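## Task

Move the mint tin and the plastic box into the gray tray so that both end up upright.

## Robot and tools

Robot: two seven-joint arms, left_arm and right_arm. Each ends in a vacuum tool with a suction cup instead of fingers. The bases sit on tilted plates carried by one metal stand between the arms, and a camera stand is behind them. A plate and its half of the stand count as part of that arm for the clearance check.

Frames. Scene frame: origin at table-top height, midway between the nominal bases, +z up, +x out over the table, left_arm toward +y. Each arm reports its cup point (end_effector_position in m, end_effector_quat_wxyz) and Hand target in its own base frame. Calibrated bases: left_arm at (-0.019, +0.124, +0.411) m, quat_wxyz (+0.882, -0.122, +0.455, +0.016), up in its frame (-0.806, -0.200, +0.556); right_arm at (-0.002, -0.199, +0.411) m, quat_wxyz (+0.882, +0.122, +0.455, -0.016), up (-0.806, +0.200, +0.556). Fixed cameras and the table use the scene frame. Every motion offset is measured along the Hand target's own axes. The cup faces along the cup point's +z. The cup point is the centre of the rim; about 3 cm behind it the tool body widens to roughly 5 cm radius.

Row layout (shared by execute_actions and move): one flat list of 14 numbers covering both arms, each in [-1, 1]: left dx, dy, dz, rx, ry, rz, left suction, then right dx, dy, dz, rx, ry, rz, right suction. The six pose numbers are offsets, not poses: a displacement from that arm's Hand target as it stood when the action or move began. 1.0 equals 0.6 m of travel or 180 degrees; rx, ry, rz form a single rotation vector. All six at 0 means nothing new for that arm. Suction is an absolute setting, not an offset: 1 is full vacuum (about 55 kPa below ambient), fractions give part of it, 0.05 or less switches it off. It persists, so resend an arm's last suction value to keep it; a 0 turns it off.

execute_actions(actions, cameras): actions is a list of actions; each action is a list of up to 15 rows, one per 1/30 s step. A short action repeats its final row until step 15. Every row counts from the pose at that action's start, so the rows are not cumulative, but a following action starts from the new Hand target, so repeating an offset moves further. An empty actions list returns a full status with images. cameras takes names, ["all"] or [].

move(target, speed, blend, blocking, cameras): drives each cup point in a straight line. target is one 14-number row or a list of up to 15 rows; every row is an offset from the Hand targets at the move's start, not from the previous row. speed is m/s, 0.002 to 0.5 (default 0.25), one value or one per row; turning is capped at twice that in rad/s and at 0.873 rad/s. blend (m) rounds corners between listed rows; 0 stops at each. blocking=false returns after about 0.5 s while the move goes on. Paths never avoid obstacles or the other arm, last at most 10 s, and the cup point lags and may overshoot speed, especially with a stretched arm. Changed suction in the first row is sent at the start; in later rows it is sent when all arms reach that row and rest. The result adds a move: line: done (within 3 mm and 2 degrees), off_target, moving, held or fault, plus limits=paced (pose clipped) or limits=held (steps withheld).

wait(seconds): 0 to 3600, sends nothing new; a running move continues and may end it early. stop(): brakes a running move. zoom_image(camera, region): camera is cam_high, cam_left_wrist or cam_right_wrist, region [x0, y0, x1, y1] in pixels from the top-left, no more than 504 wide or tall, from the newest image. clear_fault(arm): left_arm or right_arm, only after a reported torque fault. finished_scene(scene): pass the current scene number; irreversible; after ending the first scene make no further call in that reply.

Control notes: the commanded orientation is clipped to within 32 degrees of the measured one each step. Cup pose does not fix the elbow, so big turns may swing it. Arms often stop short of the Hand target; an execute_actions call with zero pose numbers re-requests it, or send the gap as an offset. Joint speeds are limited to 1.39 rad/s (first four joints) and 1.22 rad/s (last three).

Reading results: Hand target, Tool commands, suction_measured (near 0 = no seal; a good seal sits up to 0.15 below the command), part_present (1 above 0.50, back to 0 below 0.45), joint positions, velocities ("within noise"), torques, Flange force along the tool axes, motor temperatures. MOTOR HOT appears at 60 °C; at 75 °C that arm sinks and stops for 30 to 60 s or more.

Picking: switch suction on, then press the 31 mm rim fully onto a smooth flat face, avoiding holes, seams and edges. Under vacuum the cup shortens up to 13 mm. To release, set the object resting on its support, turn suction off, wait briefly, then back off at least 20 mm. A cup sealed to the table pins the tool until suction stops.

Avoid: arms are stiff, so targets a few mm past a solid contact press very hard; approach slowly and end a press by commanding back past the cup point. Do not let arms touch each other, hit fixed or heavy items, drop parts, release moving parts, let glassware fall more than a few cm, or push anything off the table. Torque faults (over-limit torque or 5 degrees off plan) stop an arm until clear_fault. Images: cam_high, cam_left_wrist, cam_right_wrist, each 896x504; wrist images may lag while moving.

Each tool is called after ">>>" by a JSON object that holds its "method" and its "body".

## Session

>>> {"method": "execute_actions", "body": {"actions": []}}

>>> {"method": "zoom_image", "body": {"camera": "cam_high", "region": [100, 70, 600, 504]}}

Scene clock: 0.00 s.
left_arm: end_effector_position=(+0.1245, +0.2669, +0.0594) suction_measured=0.01 part_present=0 end_effector_quat_wxyz=(+0.200, +0.719, -0.242, +0.620) | right_arm: end_effector_position=(+0.5255, +0.1102, +0.2622) suction_measured=0.00 part_present=0 end_effector_quat_wxyz=(+0.351, +0.042, +0.926, -0.130)
Joint positions: left_arm=[-1.756 1.263 -0.125 1.754 -2.423 -1.593 -0.019] | right_arm=[-1.234 0.588 1.016 1.94 0.185 0.31 2.442]
Joint velocities: within noise
Joint torques (N m): no reading
Motor temperatures (°C): left_arm=[32 21 24 24 31 36 36] | right_arm=[24 19 27 25 29 31 37]
Flange force (N): no reading
Hand target: left_arm +0.1245, +0.2669, +0.0594; +0.200, +0.719, -0.242, +0.620 | right_arm +0.5255, +0.1102, +0.2622; +0.351, +0.042, +0.926, -0.130
Tool commands: left_gripper/suction=+0.0 right_gripper/suction=+0.0
camera_calibration:
cam_left_wrist: T_world_to_cam=[[0.13087, -0.11701, 0.98447, -0.03994], [-0.61401, -0.7892, -0.01218, 0.34126], [0.77837, -0.60288, -0.17513, 0.188]] pos_world=[0.06843, 0.37799, 0.0764]
cam_right_wrist: T_world_to_cam=[[-0.75874, -0.03905, -0.65023, 0.57036], [0.13753, 0.9661, -0.2185, -0.06728], [0.63671, -0.25521, -0.72764, 0.00034]] pos_world=[0.44178, 0.08736, 0.35641]

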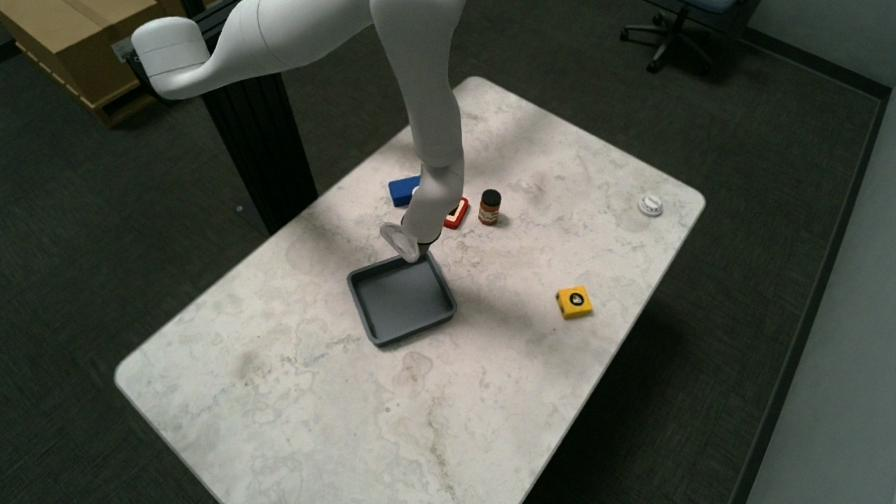

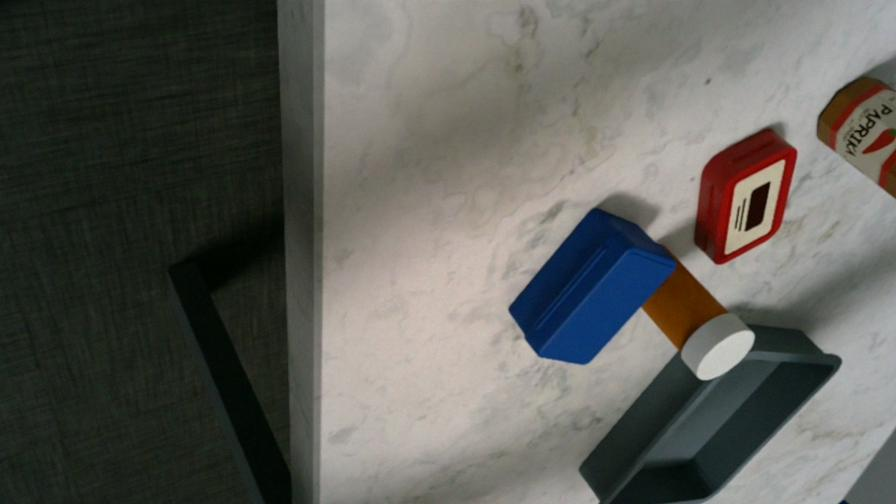

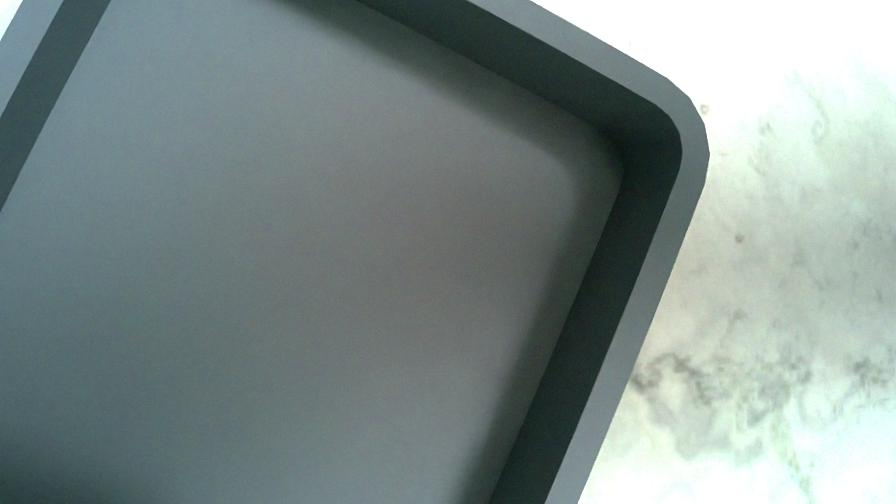

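Scaled by 1.008 from the camera's image (finer frame: 1280x720).

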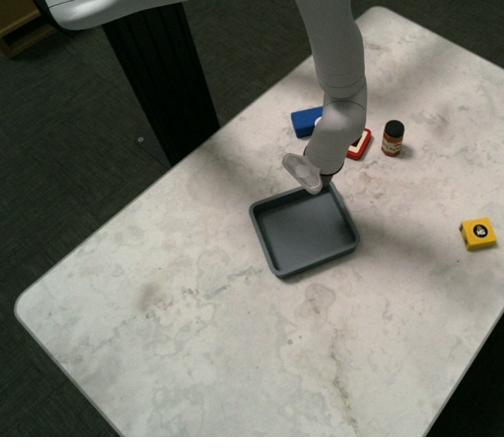

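>>> {"method": "zoom_image", "body": {"camera": "cam_left_wrist", "region": [480, 100, 896, 400]}}

>>> {"method": "zoom_image", "body": {"camera": "cam_high", "region": [370, 160, 510, 260]}}

Scaled by 1.212 from the camera's image (finer frame: 1280x720).

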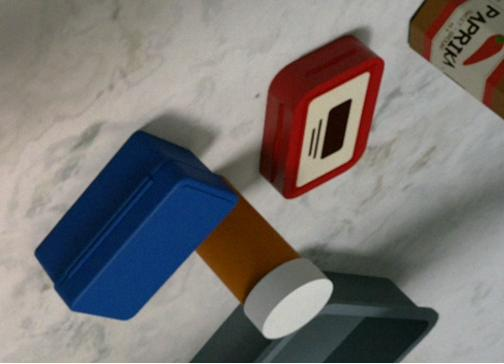

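Scaled by 3.600 from the camera's image (finer frame: 1280x720).

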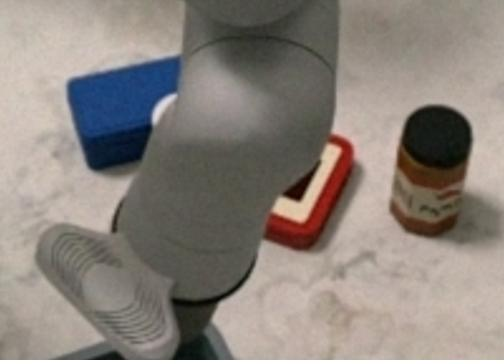

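>>> {"method": "move", "body": {"target": [0,0,0,0,0,0,0,0.2657,0.4203,-0.0565,-0.0168,-0.0758,-0.0227,0], "speed": 0.3, "cameras": ["all"]}}

Scene clock: 18.83 s.
left_arm: end_effector_position=(+0.1245, +0.2669, +0.0594) suction_measured=0.01 part_present=0 end_effector_quat_wxyz=(+0.200, +0.719, -0.242, +0.620) | right_arm: end_effector_position=(+0.4271, +0.3601, +0.1279) suction_measured=0.00 part_present=0 end_effector_quat_wxyz=(+0.455, -0.016, +0.882, -0.122)
Joint positions: left_arm=[-1.756 1.263 -0.125 1.754 -2.423 -1.593 -0.019] | right_arm=[-1.785 1.222 1.098 1.831 -0.048 0.306 1.967]
Joint torques (N m): left_arm=[-13.99 -8.32 -5.65 -1.4 -0.9 -0.91 0.09] | right_arm=[-13.58 -6.99 -0.3 -3.13 0.13 0.05 0.23]
Flange force (N): left_arm=[4.4 3.5 4.7] | right_arm=[1.3 -4.4 -3.2]
Hand target: left_arm +0.1245, +0.2669, +0.0594; +0.200, +0.719, -0.242, +0.620 | right_arm +0.4271, +0.3601, +0.1279; +0.455, -0.016, +0.882, -0.122
Off the commanded pose: left_arm 0.000 m, 0 deg | right_arm 0.000 m, 0 deg.
move: done
cam_left_wrist: T_world_to_cam=[[0.13087, -0.11701, 0.98447, -0.03994], [-0.61401, -0.7892, -0.01218, 0.34126], [0.77837, -0.60288, -0.17513, 0.188]] pos_world=[0.06843, 0.37799, 0.0764]
cam_right_wrist: T_world_to_cam=[[-0.59342, -0.16522, -0.78775, 0.41057], [0.05355, 0.96843, -0.24345, -0.28629], [0.80311, -0.18665, -0.56585, -0.08746]] pos_world=[0.32921, 0.32876, 0.20425]

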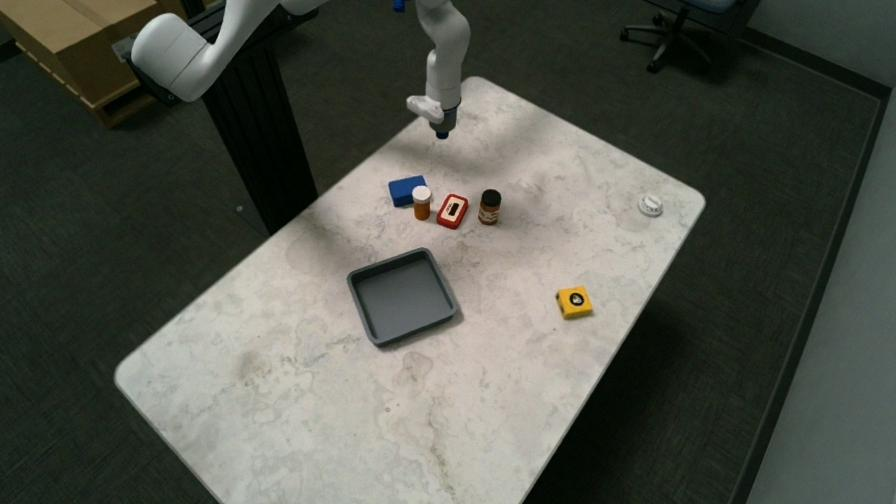

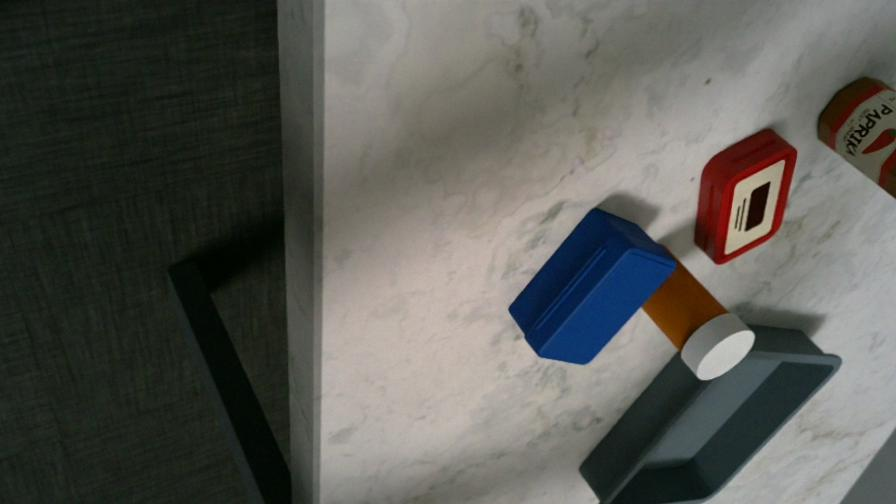

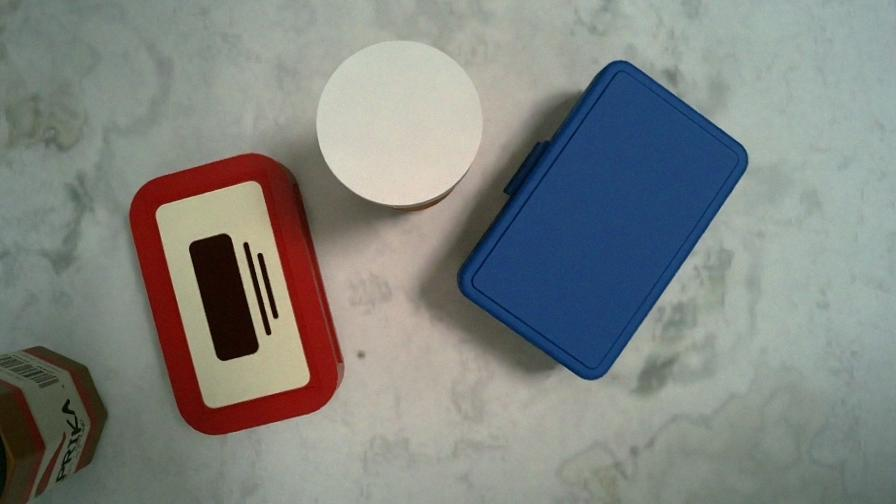

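>>> {"method": "zoom_image", "body": {"camera": "cam_left_wrist", "region": [490, 190, 710, 390]}}

>>> {"method": "zoom_image", "body": {"camera": "cam_high", "region": [375, 160, 475, 240]}}

Scaled by 2.291 from the camera's image (finer frame: 1280x720).

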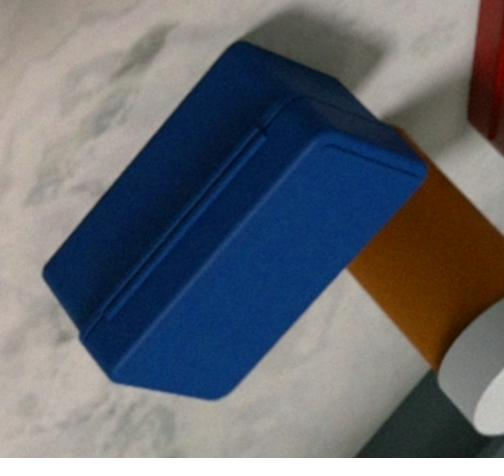

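Scaled by 5.040 from the camera's image (finer frame: 1280x720).

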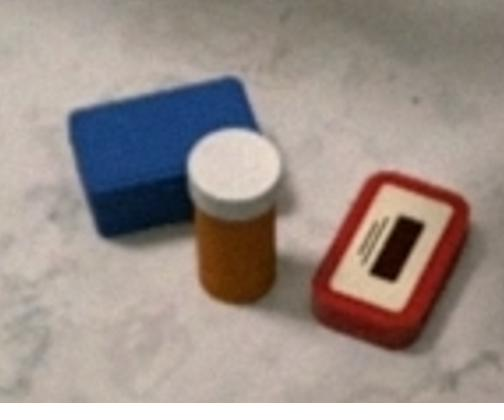

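>>> {"method": "zoom_image", "body": {"camera": "cam_high", "region": [390, 60, 490, 150]}}

Scaled by 5.040 from the camera's image (finer frame: 1280x720).

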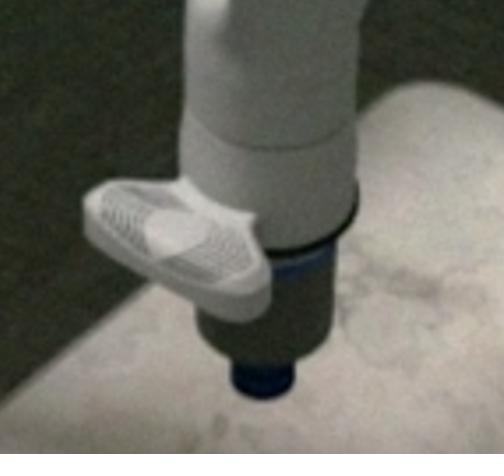

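>>> {"method": "move", "body": {"target": [[0,0,0,0,0,0,0,-0.1218,-0.056,0.24,0,0,-0.25,1],[0,0,0,0,0,0,0,-0.1218,-0.056,0.293,0,0,-0.25,1]], "speed": [0.25,0.06], "blend": [0.01,0], "cameras": ["cam_high"]}}

Scene clock: 40.50 s.
left_arm: end_effector_position=(+0.1245, +0.2669, +0.0594) suction_measured=0.01 part_present=0 end_effector_quat_wxyz=(+0.200, +0.719, -0.242, +0.620) | right_arm: end_effector_position=(+0.6088, +0.3023, +0.0962) suction_measured=0.00 part_present=0 end_effector_quat_wxyz=(+0.374, -0.352, +0.809, -0.287)
Joint positions: left_arm=[-1.756 1.263 -0.125 1.754 -2.423 -1.593 -0.019] | right_arm=[-1.294 1.251 0.942 1.587 0.386 0.145 2.531]
Joint torques (N m): left_arm=[-14.02 -8.31 -5.62 -1.39 -0.91 -0.9 0.07] | right_arm=[-14 -9.1 -0.76 -1.94 0.08 0 0.26]
Flange force (N): left_arm=[4.4 3.4 4.6] | right_arm=[4.8 -1.1 -4.4]
Hand target: left_arm +0.1245, +0.2669, +0.0594; +0.200, +0.719, -0.242, +0.620 | right_arm +0.6089, +0.3023, +0.0962; +0.374, -0.352, +0.809, -0.287
Off the commanded pose: left_arm 0.000 m, 0 deg | right_arm 0.000 m, 0 deg.
move: done

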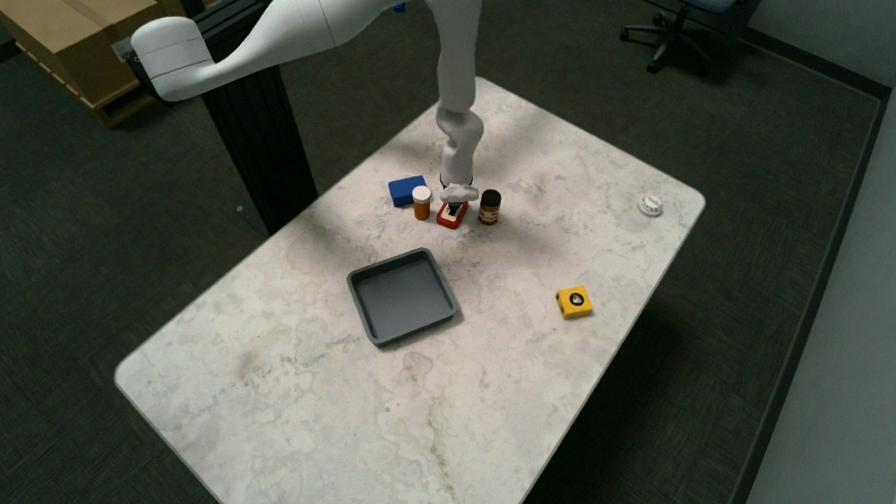

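>>> {"method": "move", "body": {"target": [0,0,0,0,0,0,0,0,0,0.0083,0,0,0,1], "speed": 0.03}}

>>> {"method": "move", "body": {"target": [0,0,0,0,0,0,0,0,0,0.0083,0,0,0,1], "speed": 0.03}}

>>> {"method": "zoom_image", "body": {"camera": "cam_high", "region": [400, 160, 520, 240]}}

Scene clock: 41.77 s.
left_arm: end_effector_position=(+0.1245, +0.2669, +0.0594) suction_measured=0.01 part_present=0 end_effector_quat_wxyz=(+0.200, +0.719, -0.242, +0.620) | right_arm: end_effector_position=(+0.6129, +0.3013, +0.0934) suction_measured=0.00 part_present=0 end_effector_quat_wxyz=(+0.374, -0.352, +0.809, -0.287)
Joint positions: left_arm=[-1.756 1.263 -0.125 1.754 -2.423 -1.593 -0.019] | right_arm=[-1.284 1.258 0.94 1.577 0.385 0.143 2.531]
Joint torques (N m): left_arm=[-13.99 -8.34 -5.58 -1.36 -0.91 -0.91 0.08] | right_arm=[-13.87 -9.14 -0.66 -1.92 0.1 -0.01 0.24]
Flange force (N): left_arm=[4.3 3.5 4.6] | right_arm=[4.7 -0.9 -4.7]
Hand target: left_arm +0.1245, +0.2669, +0.0594; +0.200, +0.719, -0.242, +0.620 | right_arm +0.6129, +0.3013, +0.0934; +0.374, -0.352, +0.809, -0.287
Off the commanded pose: left_arm 0.000 m, 0 deg | right_arm 0.000 m, 0 deg.
move: done

Scene clock: 42.27 s.
left_arm: end_effector_position=(+0.1245, +0.2669, +0.0594) suction_measured=0.01 part_present=0 end_effector_quat_wxyz=(+0.200, +0.719, -0.242, +0.620) | right_arm: end_effector_position=(+0.6169, +0.3003, +0.0906) suction_measured=0.00 part_present=0 end_effector_quat_wxyz=(+0.374, -0.352, +0.809, -0.287)
Joint positions: left_arm=[-1.756 1.263 -0.125 1.754 -2.423 -1.593 -0.019] | right_arm=[-1.274 1.265 0.937 1.567 0.385 0.141 2.531]
Joint torques (N m): left_arm=[-13.95 -8.31 -5.61 -1.39 -0.95 -0.9 0.11] | right_arm=[-13.97 -9.21 -0.69 -1.93 0.11 0.01 0.22]
Flange force (N): left_arm=[4.4 3.5 4.6] | right_arm=[4.8 -1.0 -4.5]
Hand target: left_arm +0.1245, +0.2669, +0.0594; +0.200, +0.719, -0.242, +0.620 | right_arm +0.6169, +0.3003, +0.0906; +0.374, -0.352, +0.809, -0.287
Off the commanded pose: left_arm 0.000 m, 0 deg | right_arm 0.000 m, 0 deg.
move: done

Scaled by 4.200 from the camera's image (finer frame: 1280x720).
This view is cut from an older image: the scene may have changed since it was taken.

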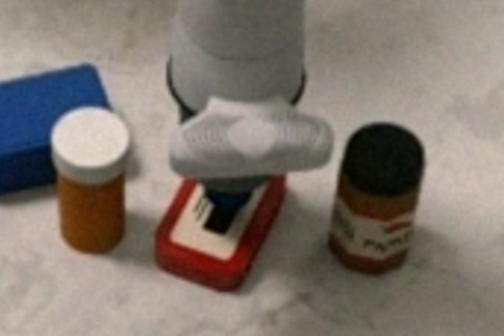

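>>> {"method": "move", "body": {"target": [0,0,0,0,0,0,0,0,0,0.0075,0,0,0,1], "speed": 0.03}}

>>> {"method": "move", "body": {"target": [0,0,0,0,0,0,0,0,0,0.005,0,0,0,1], "speed": 0.03}}

Scene clock: 43.60 s.
left_arm: end_effector_position=(+0.1245, +0.2669, +0.0594) suction_measured=0.01 part_present=0 end_effector_quat_wxyz=(+0.200, +0.719, -0.242, +0.620) | right_arm: end_effector_position=(+0.6205, +0.2994, +0.0881) suction_measured=0.39 part_present=0 end_effector_quat_wxyz=(+0.374, -0.352, +0.809, -0.287)
Joint positions: left_arm=[-1.756 1.263 -0.125 1.754 -2.423 -1.593 -0.019] | right_arm=[-1.265 1.271 0.935 1.557 0.385 0.14 2.531]
Joint torques (N m): left_arm=[-13.93 -8.35 -5.67 -1.34 -0.93 -0.88 0.05] | right_arm=[-14.23 -9.55 -0.63 -1.98 0.12 0.04 0.25]
Flange force (N): left_arm=[4.2 3.3 4.4] | right_arm=[5.1 -0.8 -3.8]
Hand target: left_arm +0.1245, +0.2669, +0.0594; +0.200, +0.719, -0.242, +0.620 | right_arm +0.6205, +0.2994, +0.0881; +0.374, -0.352, +0.809, -0.287
Off the commanded pose: left_arm 0.000 m, 0 deg | right_arm 0.000 m, 0 deg.
move: done

Scene clock: 44.10 s.
left_arm: end_effector_position=(+0.1245, +0.2669, +0.0594) suction_measured=0.01 part_present=0 end_effector_quat_wxyz=(+0.200, +0.719, -0.242, +0.620) | right_arm: end_effector_position=(+0.6229, +0.2988, +0.0864) suction_measured=0.95 part_present=1 end_effector_quat_wxyz=(+0.374, -0.352, +0.809, -0.287)
Joint positions: left_arm=[-1.756 1.263 -0.125 1.754 -2.423 -1.593 -0.019] | right_arm=[-1.259 1.276 0.934 1.551 0.385 0.139 2.531]
Joint torques (N m): left_arm=[-13.97 -8.31 -5.65 -1.39 -0.92 -0.91 0.09] | right_arm=[-14.2 -9.47 -0.66 -1.93 0.07 0.02 0.25]
Flange force (N): left_arm=[4.4 3.5 4.7] | right_arm=[4.9 -0.9 -3.9]
Hand target: left_arm +0.1245, +0.2669, +0.0594; +0.200, +0.719, -0.242, +0.620 | right_arm +0.6229, +0.2988, +0.0864; +0.374, -0.352, +0.809, -0.287
Off the commanded pose: left_arm 0.000 m, 0 deg | right_arm 0.000 m, 0 deg.
move: done

>>> {"method": "move", "body": {"target": [[0,0,0,0,0,0,0,0,0,-0.1667,0,0,0,1],[0,0,0,0,0,0,0,0.2345,-0.4552,-0.1667,0,0,0.25,1],[0,0,0,0,0,0,0,0.2345,-0.4552,-0.03,0,0,0.25,1]], "speed": [0.2,0.3,0.15], "blend": [0.03,0.03,0], "cameras": ["cam_high","cam_right_wrist"]}}

Scene clock: 59.07 s.
left_arm: end_effector_position=(+0.1245, +0.2669, +0.0594) suction_measured=0.01 part_present=0 end_effector_quat_wxyz=(+0.200, +0.719, -0.242, +0.620) | right_arm: end_effector_position=(+0.6388, +0.0316, +0.2383) suction_measured=0.99 part_present=1 end_effector_quat_wxyz=(+0.455, -0.016, +0.882, -0.122)
Joint positions: left_arm=[-1.756 1.263 -0.125 1.754 -2.423 -1.593 -0.019] | right_arm=[-0.854 0.776 0.928 1.917 0.38 -0.229 2.381]
Joint torques (N m): left_arm=[-13.98 -8.34 -5.64 -1.34 -0.92 -0.9 0.11] | right_arm=[-7.02 -9.83 0.27 0.63 0.08 0.01 0.23]
Flange force (N): left_arm=[4.3 3.4 4.6] | right_arm=[3.1 0.1 -4.8]
Hand target: left_arm +0.1245, +0.2669, +0.0594; +0.200, +0.719, -0.242, +0.620 | right_arm +0.6388, +0.0316, +0.2383; +0.455, -0.016, +0.882, -0.122
Off the commanded pose: left_arm 0.000 m, 0 deg | right_arm 0.000 m, 0 deg.
move: done
cam_right_wrist: T_world_to_cam=[[-0.59343, -0.16528, -0.78774, 0.56883], [0.05351, 0.96842, -0.2435, 0.04742], [0.80311, -0.18665, -0.56585, -0.25624]] pos_world=[0.54081, 0.00026, 0.31465]

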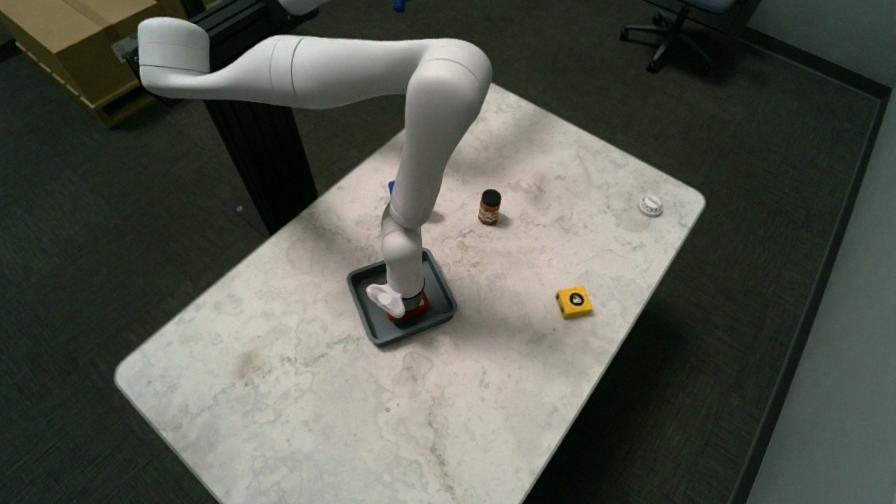

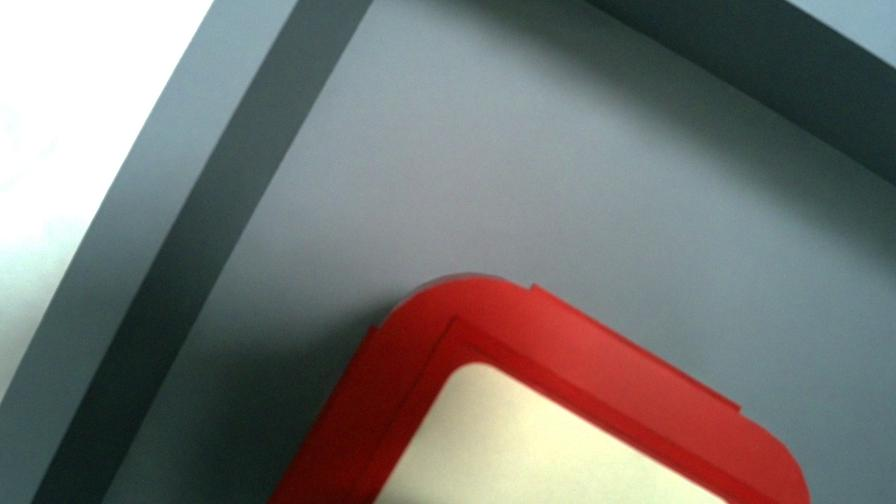

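>>> {"method": "move", "body": {"target": [[0,0,0,0,0,0,0,-0.0212,-0.0097,0.005,0,0,0,1],[0,0,0,0,0,0,0,-0.0212,-0.0097,0.0303,0,0,0,1]], "speed": [0.1,0.05], "blend": [0.005,0]}}

>>> {"method": "move", "body": {"target": [0,0,0,0,0,0,0,0,0,0.0033,0,0,0,1], "speed": 0.02, "cameras": ["cam_high","cam_right_wrist"]}}

Scene clock: 62.73 s.
left_arm: end_effector_position=(+0.1245, +0.2669, +0.0594) suction_measured=0.01 part_present=0 end_effector_quat_wxyz=(+0.200, +0.719, -0.242, +0.620) | right_arm: end_effector_position=(+0.6604, +0.0240, +0.2397) suction_measured=0.99 part_present=1 end_effector_quat_wxyz=(+0.455, -0.016, +0.882, -0.122)
Joint positions: left_arm=[-1.756 1.263 -0.125 1.754 -2.423 -1.593 -0.019] | right_arm=[-0.783 0.78 0.875 1.848 0.41 -0.199 2.377]
Joint torques (N m): left_arm=[-13.94 -8.32 -5.6 -1.4 -0.92 -0.88 0.08] | right_arm=[-6.63 -10.72 0.36 0.41 0.05 0.04 0.25]
Flange force (N): left_arm=[4.4 3.5 4.5] | right_arm=[3.8 0.7 -4.9]
Hand target: left_arm +0.1245, +0.2669, +0.0594; +0.200, +0.719, -0.242, +0.620 | right_arm +0.6604, +0.0240, +0.2397; +0.455, -0.016, +0.882, -0.122
Off the commanded pose: left_arm 0.000 m, 0 deg | right_arm 0.000 m, 0 deg.
move: done

Scene clock: 63.23 s.
left_arm: end_effector_position=(+0.1245, +0.2669, +0.0594) suction_measured=0.01 part_present=0 end_effector_quat_wxyz=(+0.200, +0.719, -0.242, +0.620) | right_arm: end_effector_position=(+0.6620, +0.0236, +0.2386) suction_measured=0.98 part_present=1 end_effector_quat_wxyz=(+0.455, -0.016, +0.882, -0.122)
Joint positions: left_arm=[-1.756 1.263 -0.125 1.754 -2.423 -1.593 -0.019] | right_arm=[-0.778 0.784 0.872 1.843 0.41 -0.2 2.376]
Joint torques (N m): left_arm=[-13.96 -8.32 -5.64 -1.34 -0.95 -0.89 0.06] | right_arm=[-6.64 -10.67 0.28 0.39 0.09 0.02 0.21]
Flange force (N): left_arm=[4.3 3.3 4.5] | right_arm=[3.9 0.7 -5.3]
Hand target: left_arm +0.1245, +0.2669, +0.0594; +0.200, +0.719, -0.242, +0.620 | right_arm +0.6620, +0.0236, +0.2386; +0.455, -0.016, +0.882, -0.122
Off the commanded pose: left_arm 0.000 m, 0 deg | right_arm 0.000 m, 0 deg.
move: done
cam_right_wrist: T_world_to_cam=[[-0.59342, -0.16522, -0.78775, 0.58159], [0.05355, 0.96843, -0.24345, 0.05387], [0.80311, -0.18665, -0.56585, -0.27626]] pos_world=[0.56411, -0.00764, 0.31494]

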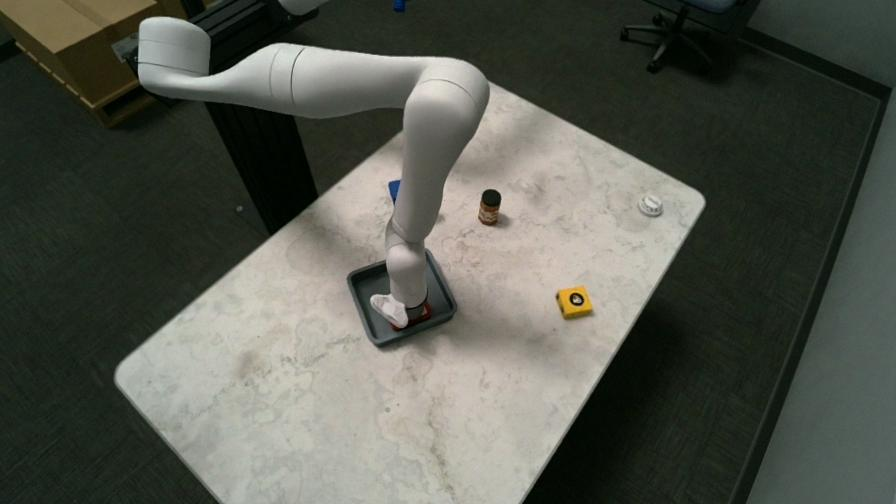

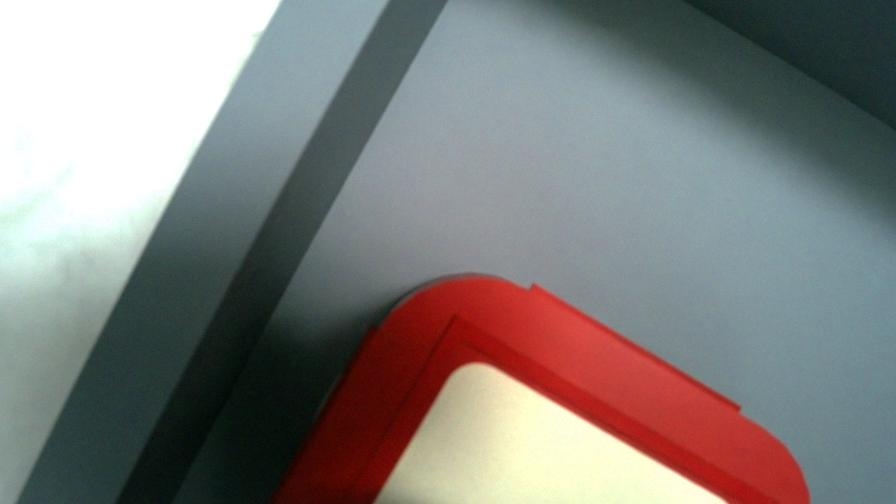

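>>> {"method": "move", "body": {"target": [0,0,0,0,0,0,0,0,0,0.0033,0,0,0,1], "speed": 0.02}}

Scene clock: 64.50 s.
left_arm: end_effector_position=(+0.1245, +0.2669, +0.0594) suction_measured=0.01 part_present=0 end_effector_quat_wxyz=(+0.200, +0.719, -0.242, +0.620) | right_arm: end_effector_position=(+0.6636, +0.0232, +0.2375) suction_measured=0.99 part_present=1 end_effector_quat_wxyz=(+0.455, -0.016, +0.882, -0.122)
Joint positions: left_arm=[-1.756 1.263 -0.125 1.754 -2.423 -1.593 -0.019] | right_arm=[-0.774 0.788 0.869 1.839 0.41 -0.2 2.375]
Joint torques (N m): left_arm=[-13.92 -8.32 -5.62 -1.35 -0.92 -0.89 0.08] | right_arm=[-6.69 -10.74 0.3 0.46 0.09 -0.01 0.24]
Flange force (N): left_arm=[4.3 3.4 4.4] | right_arm=[3.5 0.7 -4.9]
Hand target: left_arm +0.1245, +0.2669, +0.0594; +0.200, +0.719, -0.242, +0.620 | right_arm +0.6636, +0.0232, +0.2375; +0.455, -0.016, +0.882, -0.122
Off the commanded pose: left_arm 0.000 m, 0 deg | right_arm 0.000 m, 0 deg.
move: done

>>> {"method": "move", "body": {"target": [0,0,0,0,0,0,0,0,0,0.0033,0,0,0,1], "speed": 0.02}}

>>> {"method": "move", "body": {"target": [0,0,0,0,0,0,0,0,0,0.0025,0,0,0,1], "speed": 0.02}}

Scene clock: 65.77 s.
left_arm: end_effector_position=(+0.1245, +0.2669, +0.0594) suction_measured=0.01 part_present=0 end_effector_quat_wxyz=(+0.200, +0.719, -0.242, +0.620) | right_arm: end_effector_position=(+0.6652, +0.0229, +0.2364) suction_measured=1.00 part_present=1 end_effector_quat_wxyz=(+0.455, -0.016, +0.882, -0.122)
Joint positions: left_arm=[-1.756 1.263 -0.125 1.754 -2.423 -1.593 -0.019] | right_arm=[-0.769 0.791 0.866 1.835 0.41 -0.201 2.374]
Joint torques (N m): left_arm=[-13.95 -8.36 -5.62 -1.4 -0.92 -0.89 0.08] | right_arm=[-2.33 -3.71 -0.7 -4.78 -0.09 -1.14 0.17]
Flange force (N): left_arm=[4.3 3.5 4.6] | right_arm=[9.6 -0.6 -41.4]
Hand target: left_arm +0.1245, +0.2669, +0.0594; +0.200, +0.719, -0.242, +0.620 | right_arm +0.6652, +0.0228, +0.2364; +0.455, -0.016, +0.882, -0.122
Off the commanded pose: left_arm 0.000 m, 0 deg | right_arm 0.000 m, 0 deg.
move: done

Scene clock: 66.27 s.
left_arm: end_effector_position=(+0.1245, +0.2669, +0.0594) suction_measured=0.01 part_present=0 end_effector_quat_wxyz=(+0.200, +0.719, -0.242, +0.620) | right_arm: end_effector_position=(+0.6664, +0.0226, +0.2356) suction_measured=0.99 part_present=1 end_effector_quat_wxyz=(+0.455, -0.016, +0.882, -0.122)
Joint positions: left_arm=[-1.756 1.263 -0.125 1.754 -2.423 -1.593 -0.019] | right_arm=[-0.766 0.794 0.863 1.831 0.411 -0.201 2.373]
Joint torques (N m): left_arm=[-13.97 -8.29 -5.62 -1.35 -0.91 -0.87 0.1] | right_arm=[6.75 10.9 -2.97 -16.27 -0.35 -3.76 0.22]
Flange force (N): left_arm=[4.4 3.5 4.5] | right_arm=[23.6 -2.9 -118.8]
Hand target: left_arm +0.1245, +0.2669, +0.0594; +0.200, +0.719, -0.242, +0.620 | right_arm +0.6664, +0.0225, +0.2355; +0.455, -0.016, +0.882, -0.122
Off the commanded pose: left_arm 0.000 m, 0 deg | right_arm 0.000 m, 0 deg.
move: done

>>> {"method": "move", "body": {"target": [[0,0,0,0,0,0,0,0,0,-0.008,0,0,0,1],[0,0,0,0,0,0,0,0,0,-0.008,0,0,0,0]], "speed": [0.05,0.05]}}

>>> {"method": "move", "body": {"target": [[0,0,0,0,0,0,0,0,0,-0.0417,0,0,0,0],[0,0,0,0,0,0,0,0,0.1,-0.2,0,0,0,0]], "speed": [0.06,0.25], "blend": [0.01,0], "cameras": ["cam_high","cam_right_wrist"]}}

Scene clock: 72.00 s.
left_arm: end_effector_position=(+0.1245, +0.2669, +0.0594) suction_measured=0.01 part_present=0 end_effector_quat_wxyz=(+0.200, +0.719, -0.242, +0.620) | right_arm: end_effector_position=(+0.6626, +0.0235, +0.2382) suction_measured=0.00 part_present=0 end_effector_quat_wxyz=(+0.455, -0.016, +0.882, -0.122)
Joint positions: left_arm=[-1.756 1.263 -0.125 1.754 -2.423 -1.593 -0.019] | right_arm=[-0.777 0.785 0.871 1.842 0.41 -0.2 2.375]
Joint torques (N m): left_arm=[-13.96 -8.33 -5.62 -1.37 -0.91 -0.88 0.13] | right_arm=[-5.7 -8.92 -0.08 0.02 0.1 -0.03 0.21]
Flange force (N): left_arm=[4.3 3.6 4.5] | right_arm=[3.6 0.6 -12.1]
Hand target: left_arm +0.1245, +0.2669, +0.0594; +0.200, +0.719, -0.242, +0.620 | right_arm +0.6626, +0.0235, +0.2382; +0.455, -0.016, +0.882, -0.122
Off the commanded pose: left_arm 0.000 m, 0 deg | right_arm 0.000 m, 0 deg.
move: done

Scene clock: 73.47 s.
left_arm: end_effector_position=(+0.1245, +0.2669, +0.0594) suction_measured=0.01 part_present=0 end_effector_quat_wxyz=(+0.200, +0.719, -0.242, +0.620) | right_arm: end_effector_position=(+0.5709, +0.1058, +0.2912) suction_measured=0.00 part_present=0 end_effector_quat_wxyz=(+0.455, -0.016, +0.882, -0.122)
Joint positions: left_arm=[-1.756 1.263 -0.125 1.754 -2.423 -1.593 -0.019] | right_arm=[-1.237 0.665 1.127 1.998 0.313 -0.026 2.381]
Joint torques (N m): left_arm=[-13.95 -8.33 -5.63 -1.37 -0.94 -0.88 0.1] | right_arm=[-7.43 -6.3 -0.24 -0.76 0.08 0.02 0.22]
Flange force (N): left_arm=[4.3 3.5 4.5] | right_arm=[4.3 -0.3 -7.3]
Hand target: left_arm +0.1245, +0.2669, +0.0594; +0.200, +0.719, -0.242, +0.620 | right_arm +0.5708, +0.1058, +0.2913; +0.455, -0.016, +0.882, -0.122
Off the commanded pose: left_arm 0.000 m, 0 deg | right_arm 0.000 m, 0 deg.
move: done
cam_right_wrist: T_world_to_cam=[[-0.59342, -0.16522, -0.78775, 0.58249], [0.05355, 0.96843, -0.24345, -0.00805], [0.80311, -0.18665, -0.56585, -0.15791]] pos_world=[0.47291, 0.07456, 0.36755]

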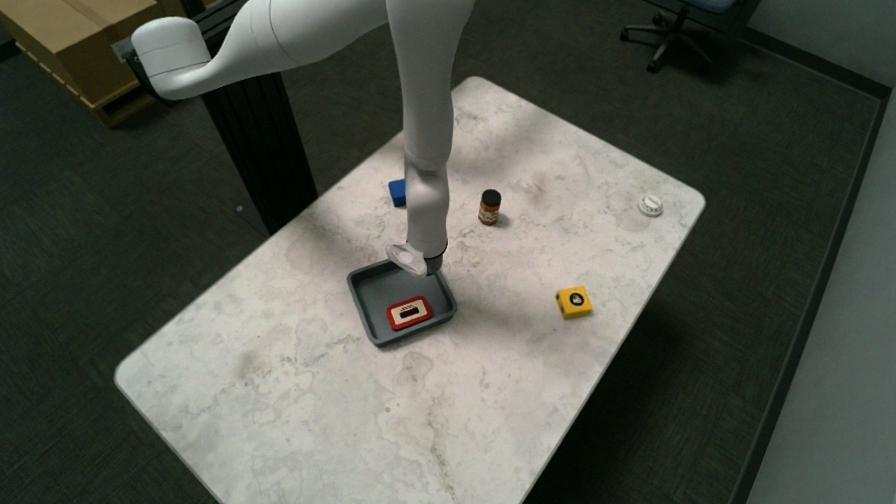

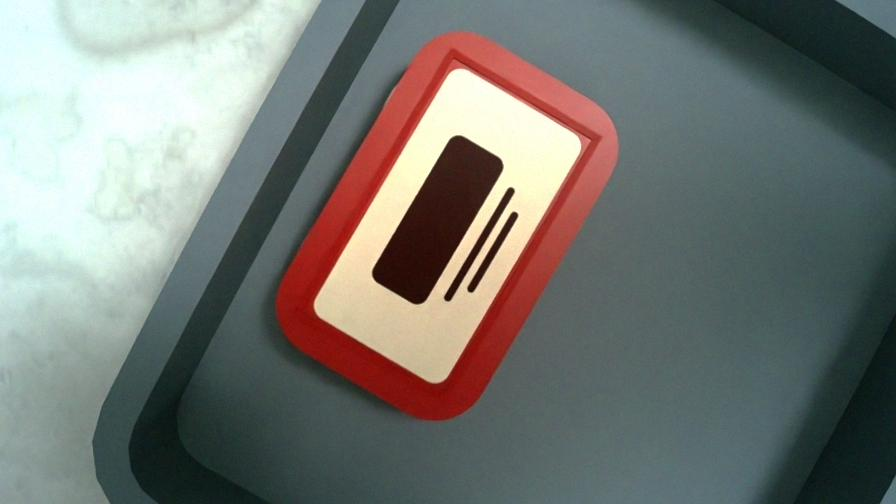

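>>> {"method": "move", "body": {"target": [[0,0,0,0,0,0,0,0.3937,0.3505,0,0,0,0.25,0],[0,0,0,0,0,0,0,0.3937,0.3505,0.1415,0,0,0.25,1]], "speed": [0.3,0.1], "blend": [0.02,0], "cameras": ["cam_high"]}}

>>> {"method": "move", "body": {"target": [0,0,0,0,0,0,0,0,0,0.0067,0,0,0,1], "speed": 0.03}}

Scene clock: 80.93 s.
left_arm: end_effector_position=(+0.1245, +0.2669, +0.0594) suction_measured=0.01 part_present=0 end_effector_quat_wxyz=(+0.200, +0.719, -0.242, +0.620) | right_arm: end_effector_position=(+0.5185, +0.2600, +0.0072) suction_measured=0.00 part_present=0 end_effector_quat_wxyz=(+0.467, +0.323, +0.821, +0.061)
Joint positions: left_arm=[-1.756 1.263 -0.125 1.754 -2.423 -1.593 -0.019] | right_arm=[-1.46 1.433 0.924 1.876 -0.529 -0.136 1.619]
Joint torques (N m): left_arm=[-13.97 -8.33 -5.63 -1.34 -0.94 -0.88 0.06] | right_arm=[-12.98 -8.12 -0.86 -0.12 0.08 0 0.22]
Flange force (N): left_arm=[4.3 3.3 4.5] | right_arm=[-1.2 -1.1 -4.6]
Hand target: left_arm +0.1245, +0.2669, +0.0594; +0.200, +0.719, -0.242, +0.620 | right_arm +0.5185, +0.2600, +0.0072; +0.467, +0.323, +0.821, +0.061
Off the commanded pose: left_arm 0.000 m, 0 deg | right_arm 0.000 m, 0 deg.
move: done

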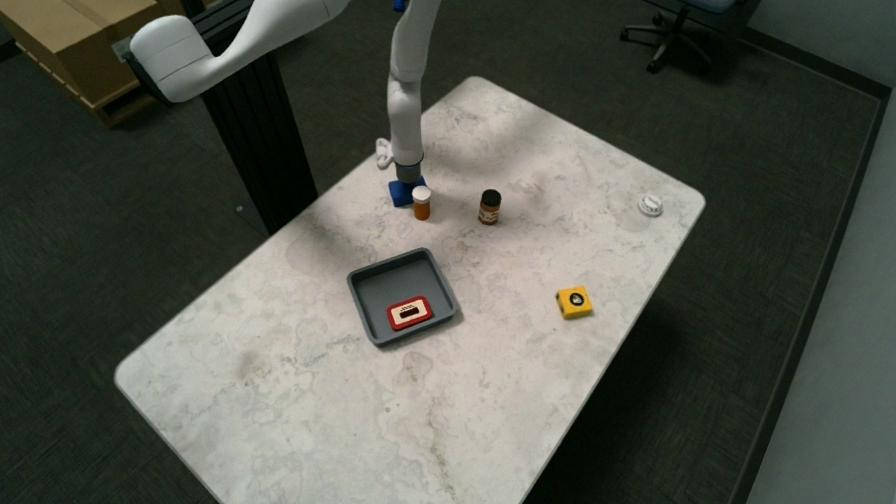

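Scene clock: 81.43 s.
left_arm: end_effector_position=(+0.1245, +0.2669, +0.0594) suction_measured=0.01 part_present=0 end_effector_quat_wxyz=(+0.200, +0.719, -0.242, +0.620) | right_arm: end_effector_position=(+0.5217, +0.2592, +0.0049) suction_measured=0.00 part_present=0 end_effector_quat_wxyz=(+0.467, +0.323, +0.821, +0.061)
Joint positions: left_arm=[-1.756 1.263 -0.125 1.754 -2.423 -1.593 -0.019] | right_arm=[-1.451 1.438 0.922 1.868 -0.528 -0.139 1.619]
Joint torques (N m): left_arm=[-13.98 -8.31 -5.62 -1.39 -0.92 -0.91 0.07] | right_arm=[-13 -8.26 -0.91 -0.1 0.11 -0.01 0.2]
Flange force (N): left_arm=[4.4 3.5 4.6] | right_arm=[-0.8 -1.0 -4.4]
Hand target: left_arm +0.1245, +0.2669, +0.0594; +0.200, +0.719, -0.242, +0.620 | right_arm +0.5217, +0.2592, +0.0049; +0.467, +0.323, +0.821, +0.061
Off the commanded pose: left_arm 0.000 m, 0 deg | right_arm 0.000 m, 0 deg.
move: done

>>> {"method": "move", "body": {"target": [0,0,0,0,0,0,0,0,0,0.0067,0,0,0,1], "speed": 0.03}}

>>> {"method": "move", "body": {"target": [0,0,0,0,0,0,0,0,0,0.005,0,0,0,1], "speed": 0.03}}

Scene clock: 83.10 s.
left_arm: end_effector_position=(+0.1245, +0.2669, +0.0594) suction_measured=0.01 part_present=0 end_effector_quat_wxyz=(+0.200, +0.719, -0.242, +0.620) | right_arm: end_effector_position=(+0.5250, +0.2584, +0.0027) suction_measured=0.40 part_present=0 end_effector_quat_wxyz=(+0.467, +0.323, +0.821, +0.061)
Joint positions: left_arm=[-1.756 1.263 -0.125 1.754 -2.423 -1.593 -0.019] | right_arm=[-1.442 1.442 0.92 1.86 -0.527 -0.141 1.619]
Joint torques (N m): left_arm=[-14.01 -8.31 -5.63 -1.34 -0.9 -0.92 0.1] | right_arm=[-13.16 -8.31 -0.87 -0.01 0.1 0.05 0.23]
Flange force (N): left_arm=[4.3 3.4 4.6] | right_arm=[-1.0 -1.1 -3.9]
Hand target: left_arm +0.1245, +0.2669, +0.0594; +0.200, +0.719, -0.242, +0.620 | right_arm +0.5250, +0.2584, +0.0027; +0.467, +0.323, +0.821, +0.061
Off the commanded pose: left_arm 0.000 m, 0 deg | right_arm 0.000 m, 0 deg.
move: done

Scene clock: 83.60 s.
left_arm: end_effector_position=(+0.1245, +0.2669, +0.0594) suction_measured=0.01 part_present=0 end_effector_quat_wxyz=(+0.200, +0.719, -0.242, +0.620) | right_arm: end_effector_position=(+0.5274, +0.2578, +0.0010) suction_measured=0.95 part_present=1 end_effector_quat_wxyz=(+0.467, +0.323, +0.821, +0.061)
Joint positions: left_arm=[-1.756 1.263 -0.125 1.754 -2.423 -1.593 -0.019] | right_arm=[-1.436 1.446 0.919 1.854 -0.526 -0.143 1.619]
Joint torques (N m): left_arm=[-14.01 -8.33 -5.63 -1.38 -0.92 -0.89 0.08] | right_arm=[-13.24 -8.43 -0.87 -0.08 0.06 0.03 0.19]
Flange force (N): left_arm=[4.4 3.4 4.6] | right_arm=[-1.1 -1.3 -3.7]
Hand target: left_arm +0.1245, +0.2669, +0.0594; +0.200, +0.719, -0.242, +0.620 | right_arm +0.5274, +0.2578, +0.0010; +0.467, +0.323, +0.821, +0.061
Off the commanded pose: left_arm 0.000 m, 0 deg | right_arm 0.000 m, 0 deg.
move: done

>>> {"method": "move", "body": {"target": [[0,0,0,0,0,0,0,0,0,-0.1833,0,0,0,1],[0,0,0,0,0,0,0,-0.4647,-0.0827,-0.1833,0,0,-0.0361,1],[0,0,0,0,0,0,0,-0.4647,-0.0827,-0.0117,0,0,-0.0361,1]], "speed": [0.2,0.3,0.12], "blend": [0.03,0.02,0], "cameras": ["cam_high","cam_right_wrist"]}}

Scene clock: 89.57 s.
left_arm: end_effector_position=(+0.1245, +0.2669, +0.0594) suction_measured=0.01 part_present=0 end_effector_quat_wxyz=(+0.200, +0.719, -0.242, +0.620) | right_arm: end_effector_position=(+0.5972, +0.0564, +0.1876) suction_measured=0.96 part_present=1 end_effector_quat_wxyz=(+0.470, +0.276, +0.838, +0.035)
Joint positions: left_arm=[-1.756 1.263 -0.125 1.754 -2.423 -1.593 -0.019] | right_arm=[-0.944 0.856 0.905 2.065 0.041 -0.364 1.928]
Joint torques (N m): left_arm=[-13.96 -8.3 -5.65 -1.42 -0.95 -0.9 0.1] | right_arm=[-7.77 -8.72 -0.13 1.82 0.07 0 0.22]
Flange force (N): left_arm=[4.5 3.5 4.7] | right_arm=[0.9 -0.5 -4.3]
Hand target: left_arm +0.1245, +0.2669, +0.0594; +0.200, +0.719, -0.242, +0.620 | right_arm +0.5973, +0.0564, +0.1876; +0.470, +0.276, +0.838, +0.035
Off the commanded pose: left_arm 0.000 m, 0 deg | right_arm 0.000 m, 0 deg.
move: done
cam_right_wrist: T_world_to_cam=[[-0.42429, 0.47192, -0.77283, 0.3686], [0.40513, 0.86221, 0.30408, -0.29348], [0.80985, -0.18407, -0.55702, -0.25281]] pos_world=[0.48003, 0.03256, 0.23329]

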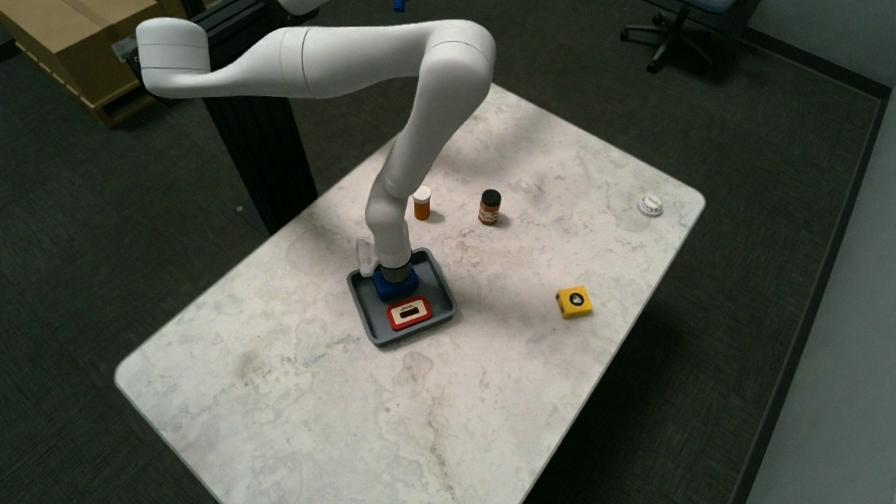

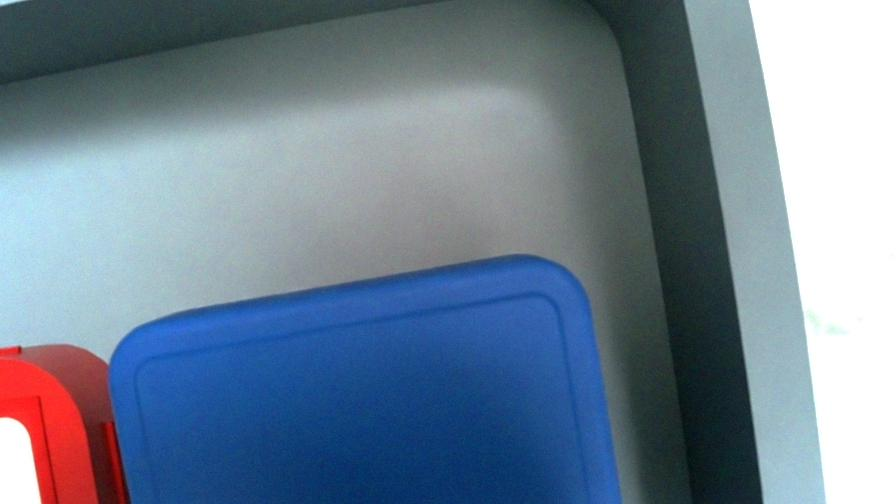

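>>> {"method": "move", "body": {"target": [0,0,0,0,0,0,0,0.0065,-0.0015,0.0158,0,0,0,1], "speed": 0.04}}

>>> {"method": "move", "body": {"target": [0,0,0,0,0,0,0,0,0,0.0033,0,0,0,1], "speed": 0.02}}

Scene clock: 92.60 s.
left_arm: end_effector_position=(+0.1245, +0.2669, +0.0594) suction_measured=0.01 part_present=0 end_effector_quat_wxyz=(+0.200, +0.719, -0.242, +0.620) | right_arm: end_effector_position=(+0.6029, +0.0557, +0.1791) suction_measured=0.99 part_present=1 end_effector_quat_wxyz=(+0.470, +0.276, +0.838, +0.035)
Joint positions: left_arm=[-1.756 1.263 -0.125 1.754 -2.423 -1.593 -0.019] | right_arm=[-0.926 0.881 0.891 2.052 0.037 -0.376 1.921]
Joint torques (N m): left_arm=[-13.97 -8.33 -5.61 -1.38 -0.93 -0.89 0.08] | right_arm=[-7.82 -8.81 -0.09 1.8 0.09 0 0.21]
Flange force (N): left_arm=[4.4 3.5 4.6] | right_arm=[1.0 -0.7 -4.6]
Hand target: left_arm +0.1245, +0.2669, +0.0594; +0.200, +0.719, -0.242, +0.620 | right_arm +0.6029, +0.0557, +0.1790; +0.470, +0.276, +0.838, +0.035
Off the commanded pose: left_arm 0.000 m, 0 deg | right_arm 0.000 m, 0 deg.
move: done

Scene clock: 93.10 s.
left_arm: end_effector_position=(+0.1245, +0.2669, +0.0594) suction_measured=0.01 part_present=0 end_effector_quat_wxyz=(+0.200, +0.719, -0.242, +0.620) | right_arm: end_effector_position=(+0.6045, +0.0553, +0.1779) suction_measured=0.98 part_present=1 end_effector_quat_wxyz=(+0.470, +0.276, +0.838, +0.035)
Joint positions: left_arm=[-1.756 1.263 -0.125 1.754 -2.423 -1.593 -0.019] | right_arm=[-0.921 0.884 0.889 2.047 0.038 -0.377 1.92]
Joint torques (N m): left_arm=[-13.98 -8.36 -5.58 -1.36 -0.92 -0.91 0.07] | right_arm=[-7.76 -8.76 -0.26 1.8 0.13 0.02 0.24]
Flange force (N): left_arm=[4.2 3.5 4.5] | right_arm=[1.1 -0.5 -5.1]
Hand target: left_arm +0.1245, +0.2669, +0.0594; +0.200, +0.719, -0.242, +0.620 | right_arm +0.6045, +0.0553, +0.1779; +0.470, +0.276, +0.838, +0.035
Off the commanded pose: left_arm 0.000 m, 0 deg | right_arm 0.000 m, 0 deg.
move: done

>>> {"method": "move", "body": {"target": [0,0,0,0,0,0,0,0,0,0.0033,0,0,0,1], "speed": 0.02}}

>>> {"method": "execute_actions", "body": {"actions": [[[0,0,0,0,0,0,0,0,0,0,0,0,0,1]]]}}

Scene clock: 94.27 s.
left_arm: end_effector_position=(+0.1245, +0.2669, +0.0594) suction_measured=0.01 part_present=0 end_effector_quat_wxyz=(+0.200, +0.719, -0.242, +0.620) | right_arm: end_effector_position=(+0.6061, +0.0549, +0.1768) suction_measured=1.00 part_present=1 end_effector_quat_wxyz=(+0.470, +0.276, +0.838, +0.035)
Joint positions: left_arm=[-1.756 1.263 -0.125 1.754 -2.423 -1.593 -0.019] | right_arm=[-0.916 0.888 0.886 2.043 0.038 -0.378 1.919]
Joint torques (N m): left_arm=[-13.95 -8.31 -5.65 -1.41 -0.92 -0.9 0.09] | right_arm=[-2.15 -1.22 -1.98 -4.64 0.23 -0.6 0.26]
Flange force (N): left_arm=[4.5 3.6 4.7] | right_arm=[1.2 -3.7 -48.0]
Hand target: left_arm +0.1245, +0.2669, +0.0594; +0.200, +0.719, -0.242, +0.620 | right_arm +0.6061, +0.0549, +0.1768; +0.470, +0.276, +0.838, +0.035
Off the commanded pose: left_arm 0.000 m, 0 deg | right_arm 0.000 m, 0 deg.
move: done

Scene clock: 94.97 s.
left_arm: end_effector_position=(+0.1245, +0.2669, +0.0594) suction_measured=0.01 part_present=0 end_effector_quat_wxyz=(+0.200, +0.719, -0.242, +0.620) | right_arm: end_effector_position=(+0.6061, +0.0549, +0.1768) suction_measured=0.98 part_present=1 end_effector_quat_wxyz=(+0.470, +0.276, +0.838, +0.035)
Joint positions: left_arm=[-1.756 1.263 -0.125 1.754 -2.423 -1.593 -0.019] | right_arm=[-0.916 0.888 0.886 2.043 0.038 -0.378 1.919]
Joint torques (N m): left_arm=[-13.98 -8.36 -5.58 -1.38 -0.94 -0.91 0.09] | right_arm=[-1.89 -0.91 -1.98 -4.87 0.2 -0.59 0.22]
Hand target: left_arm +0.1245, +0.2669, +0.0594; +0.200, +0.719, -0.242, +0.620 | right_arm +0.6061, +0.0549, +0.1768; +0.470, +0.276, +0.838, +0.035
Off the commanded pose: left_arm 0.000 m, 0 deg | right_arm 0.000 m, 0 deg.


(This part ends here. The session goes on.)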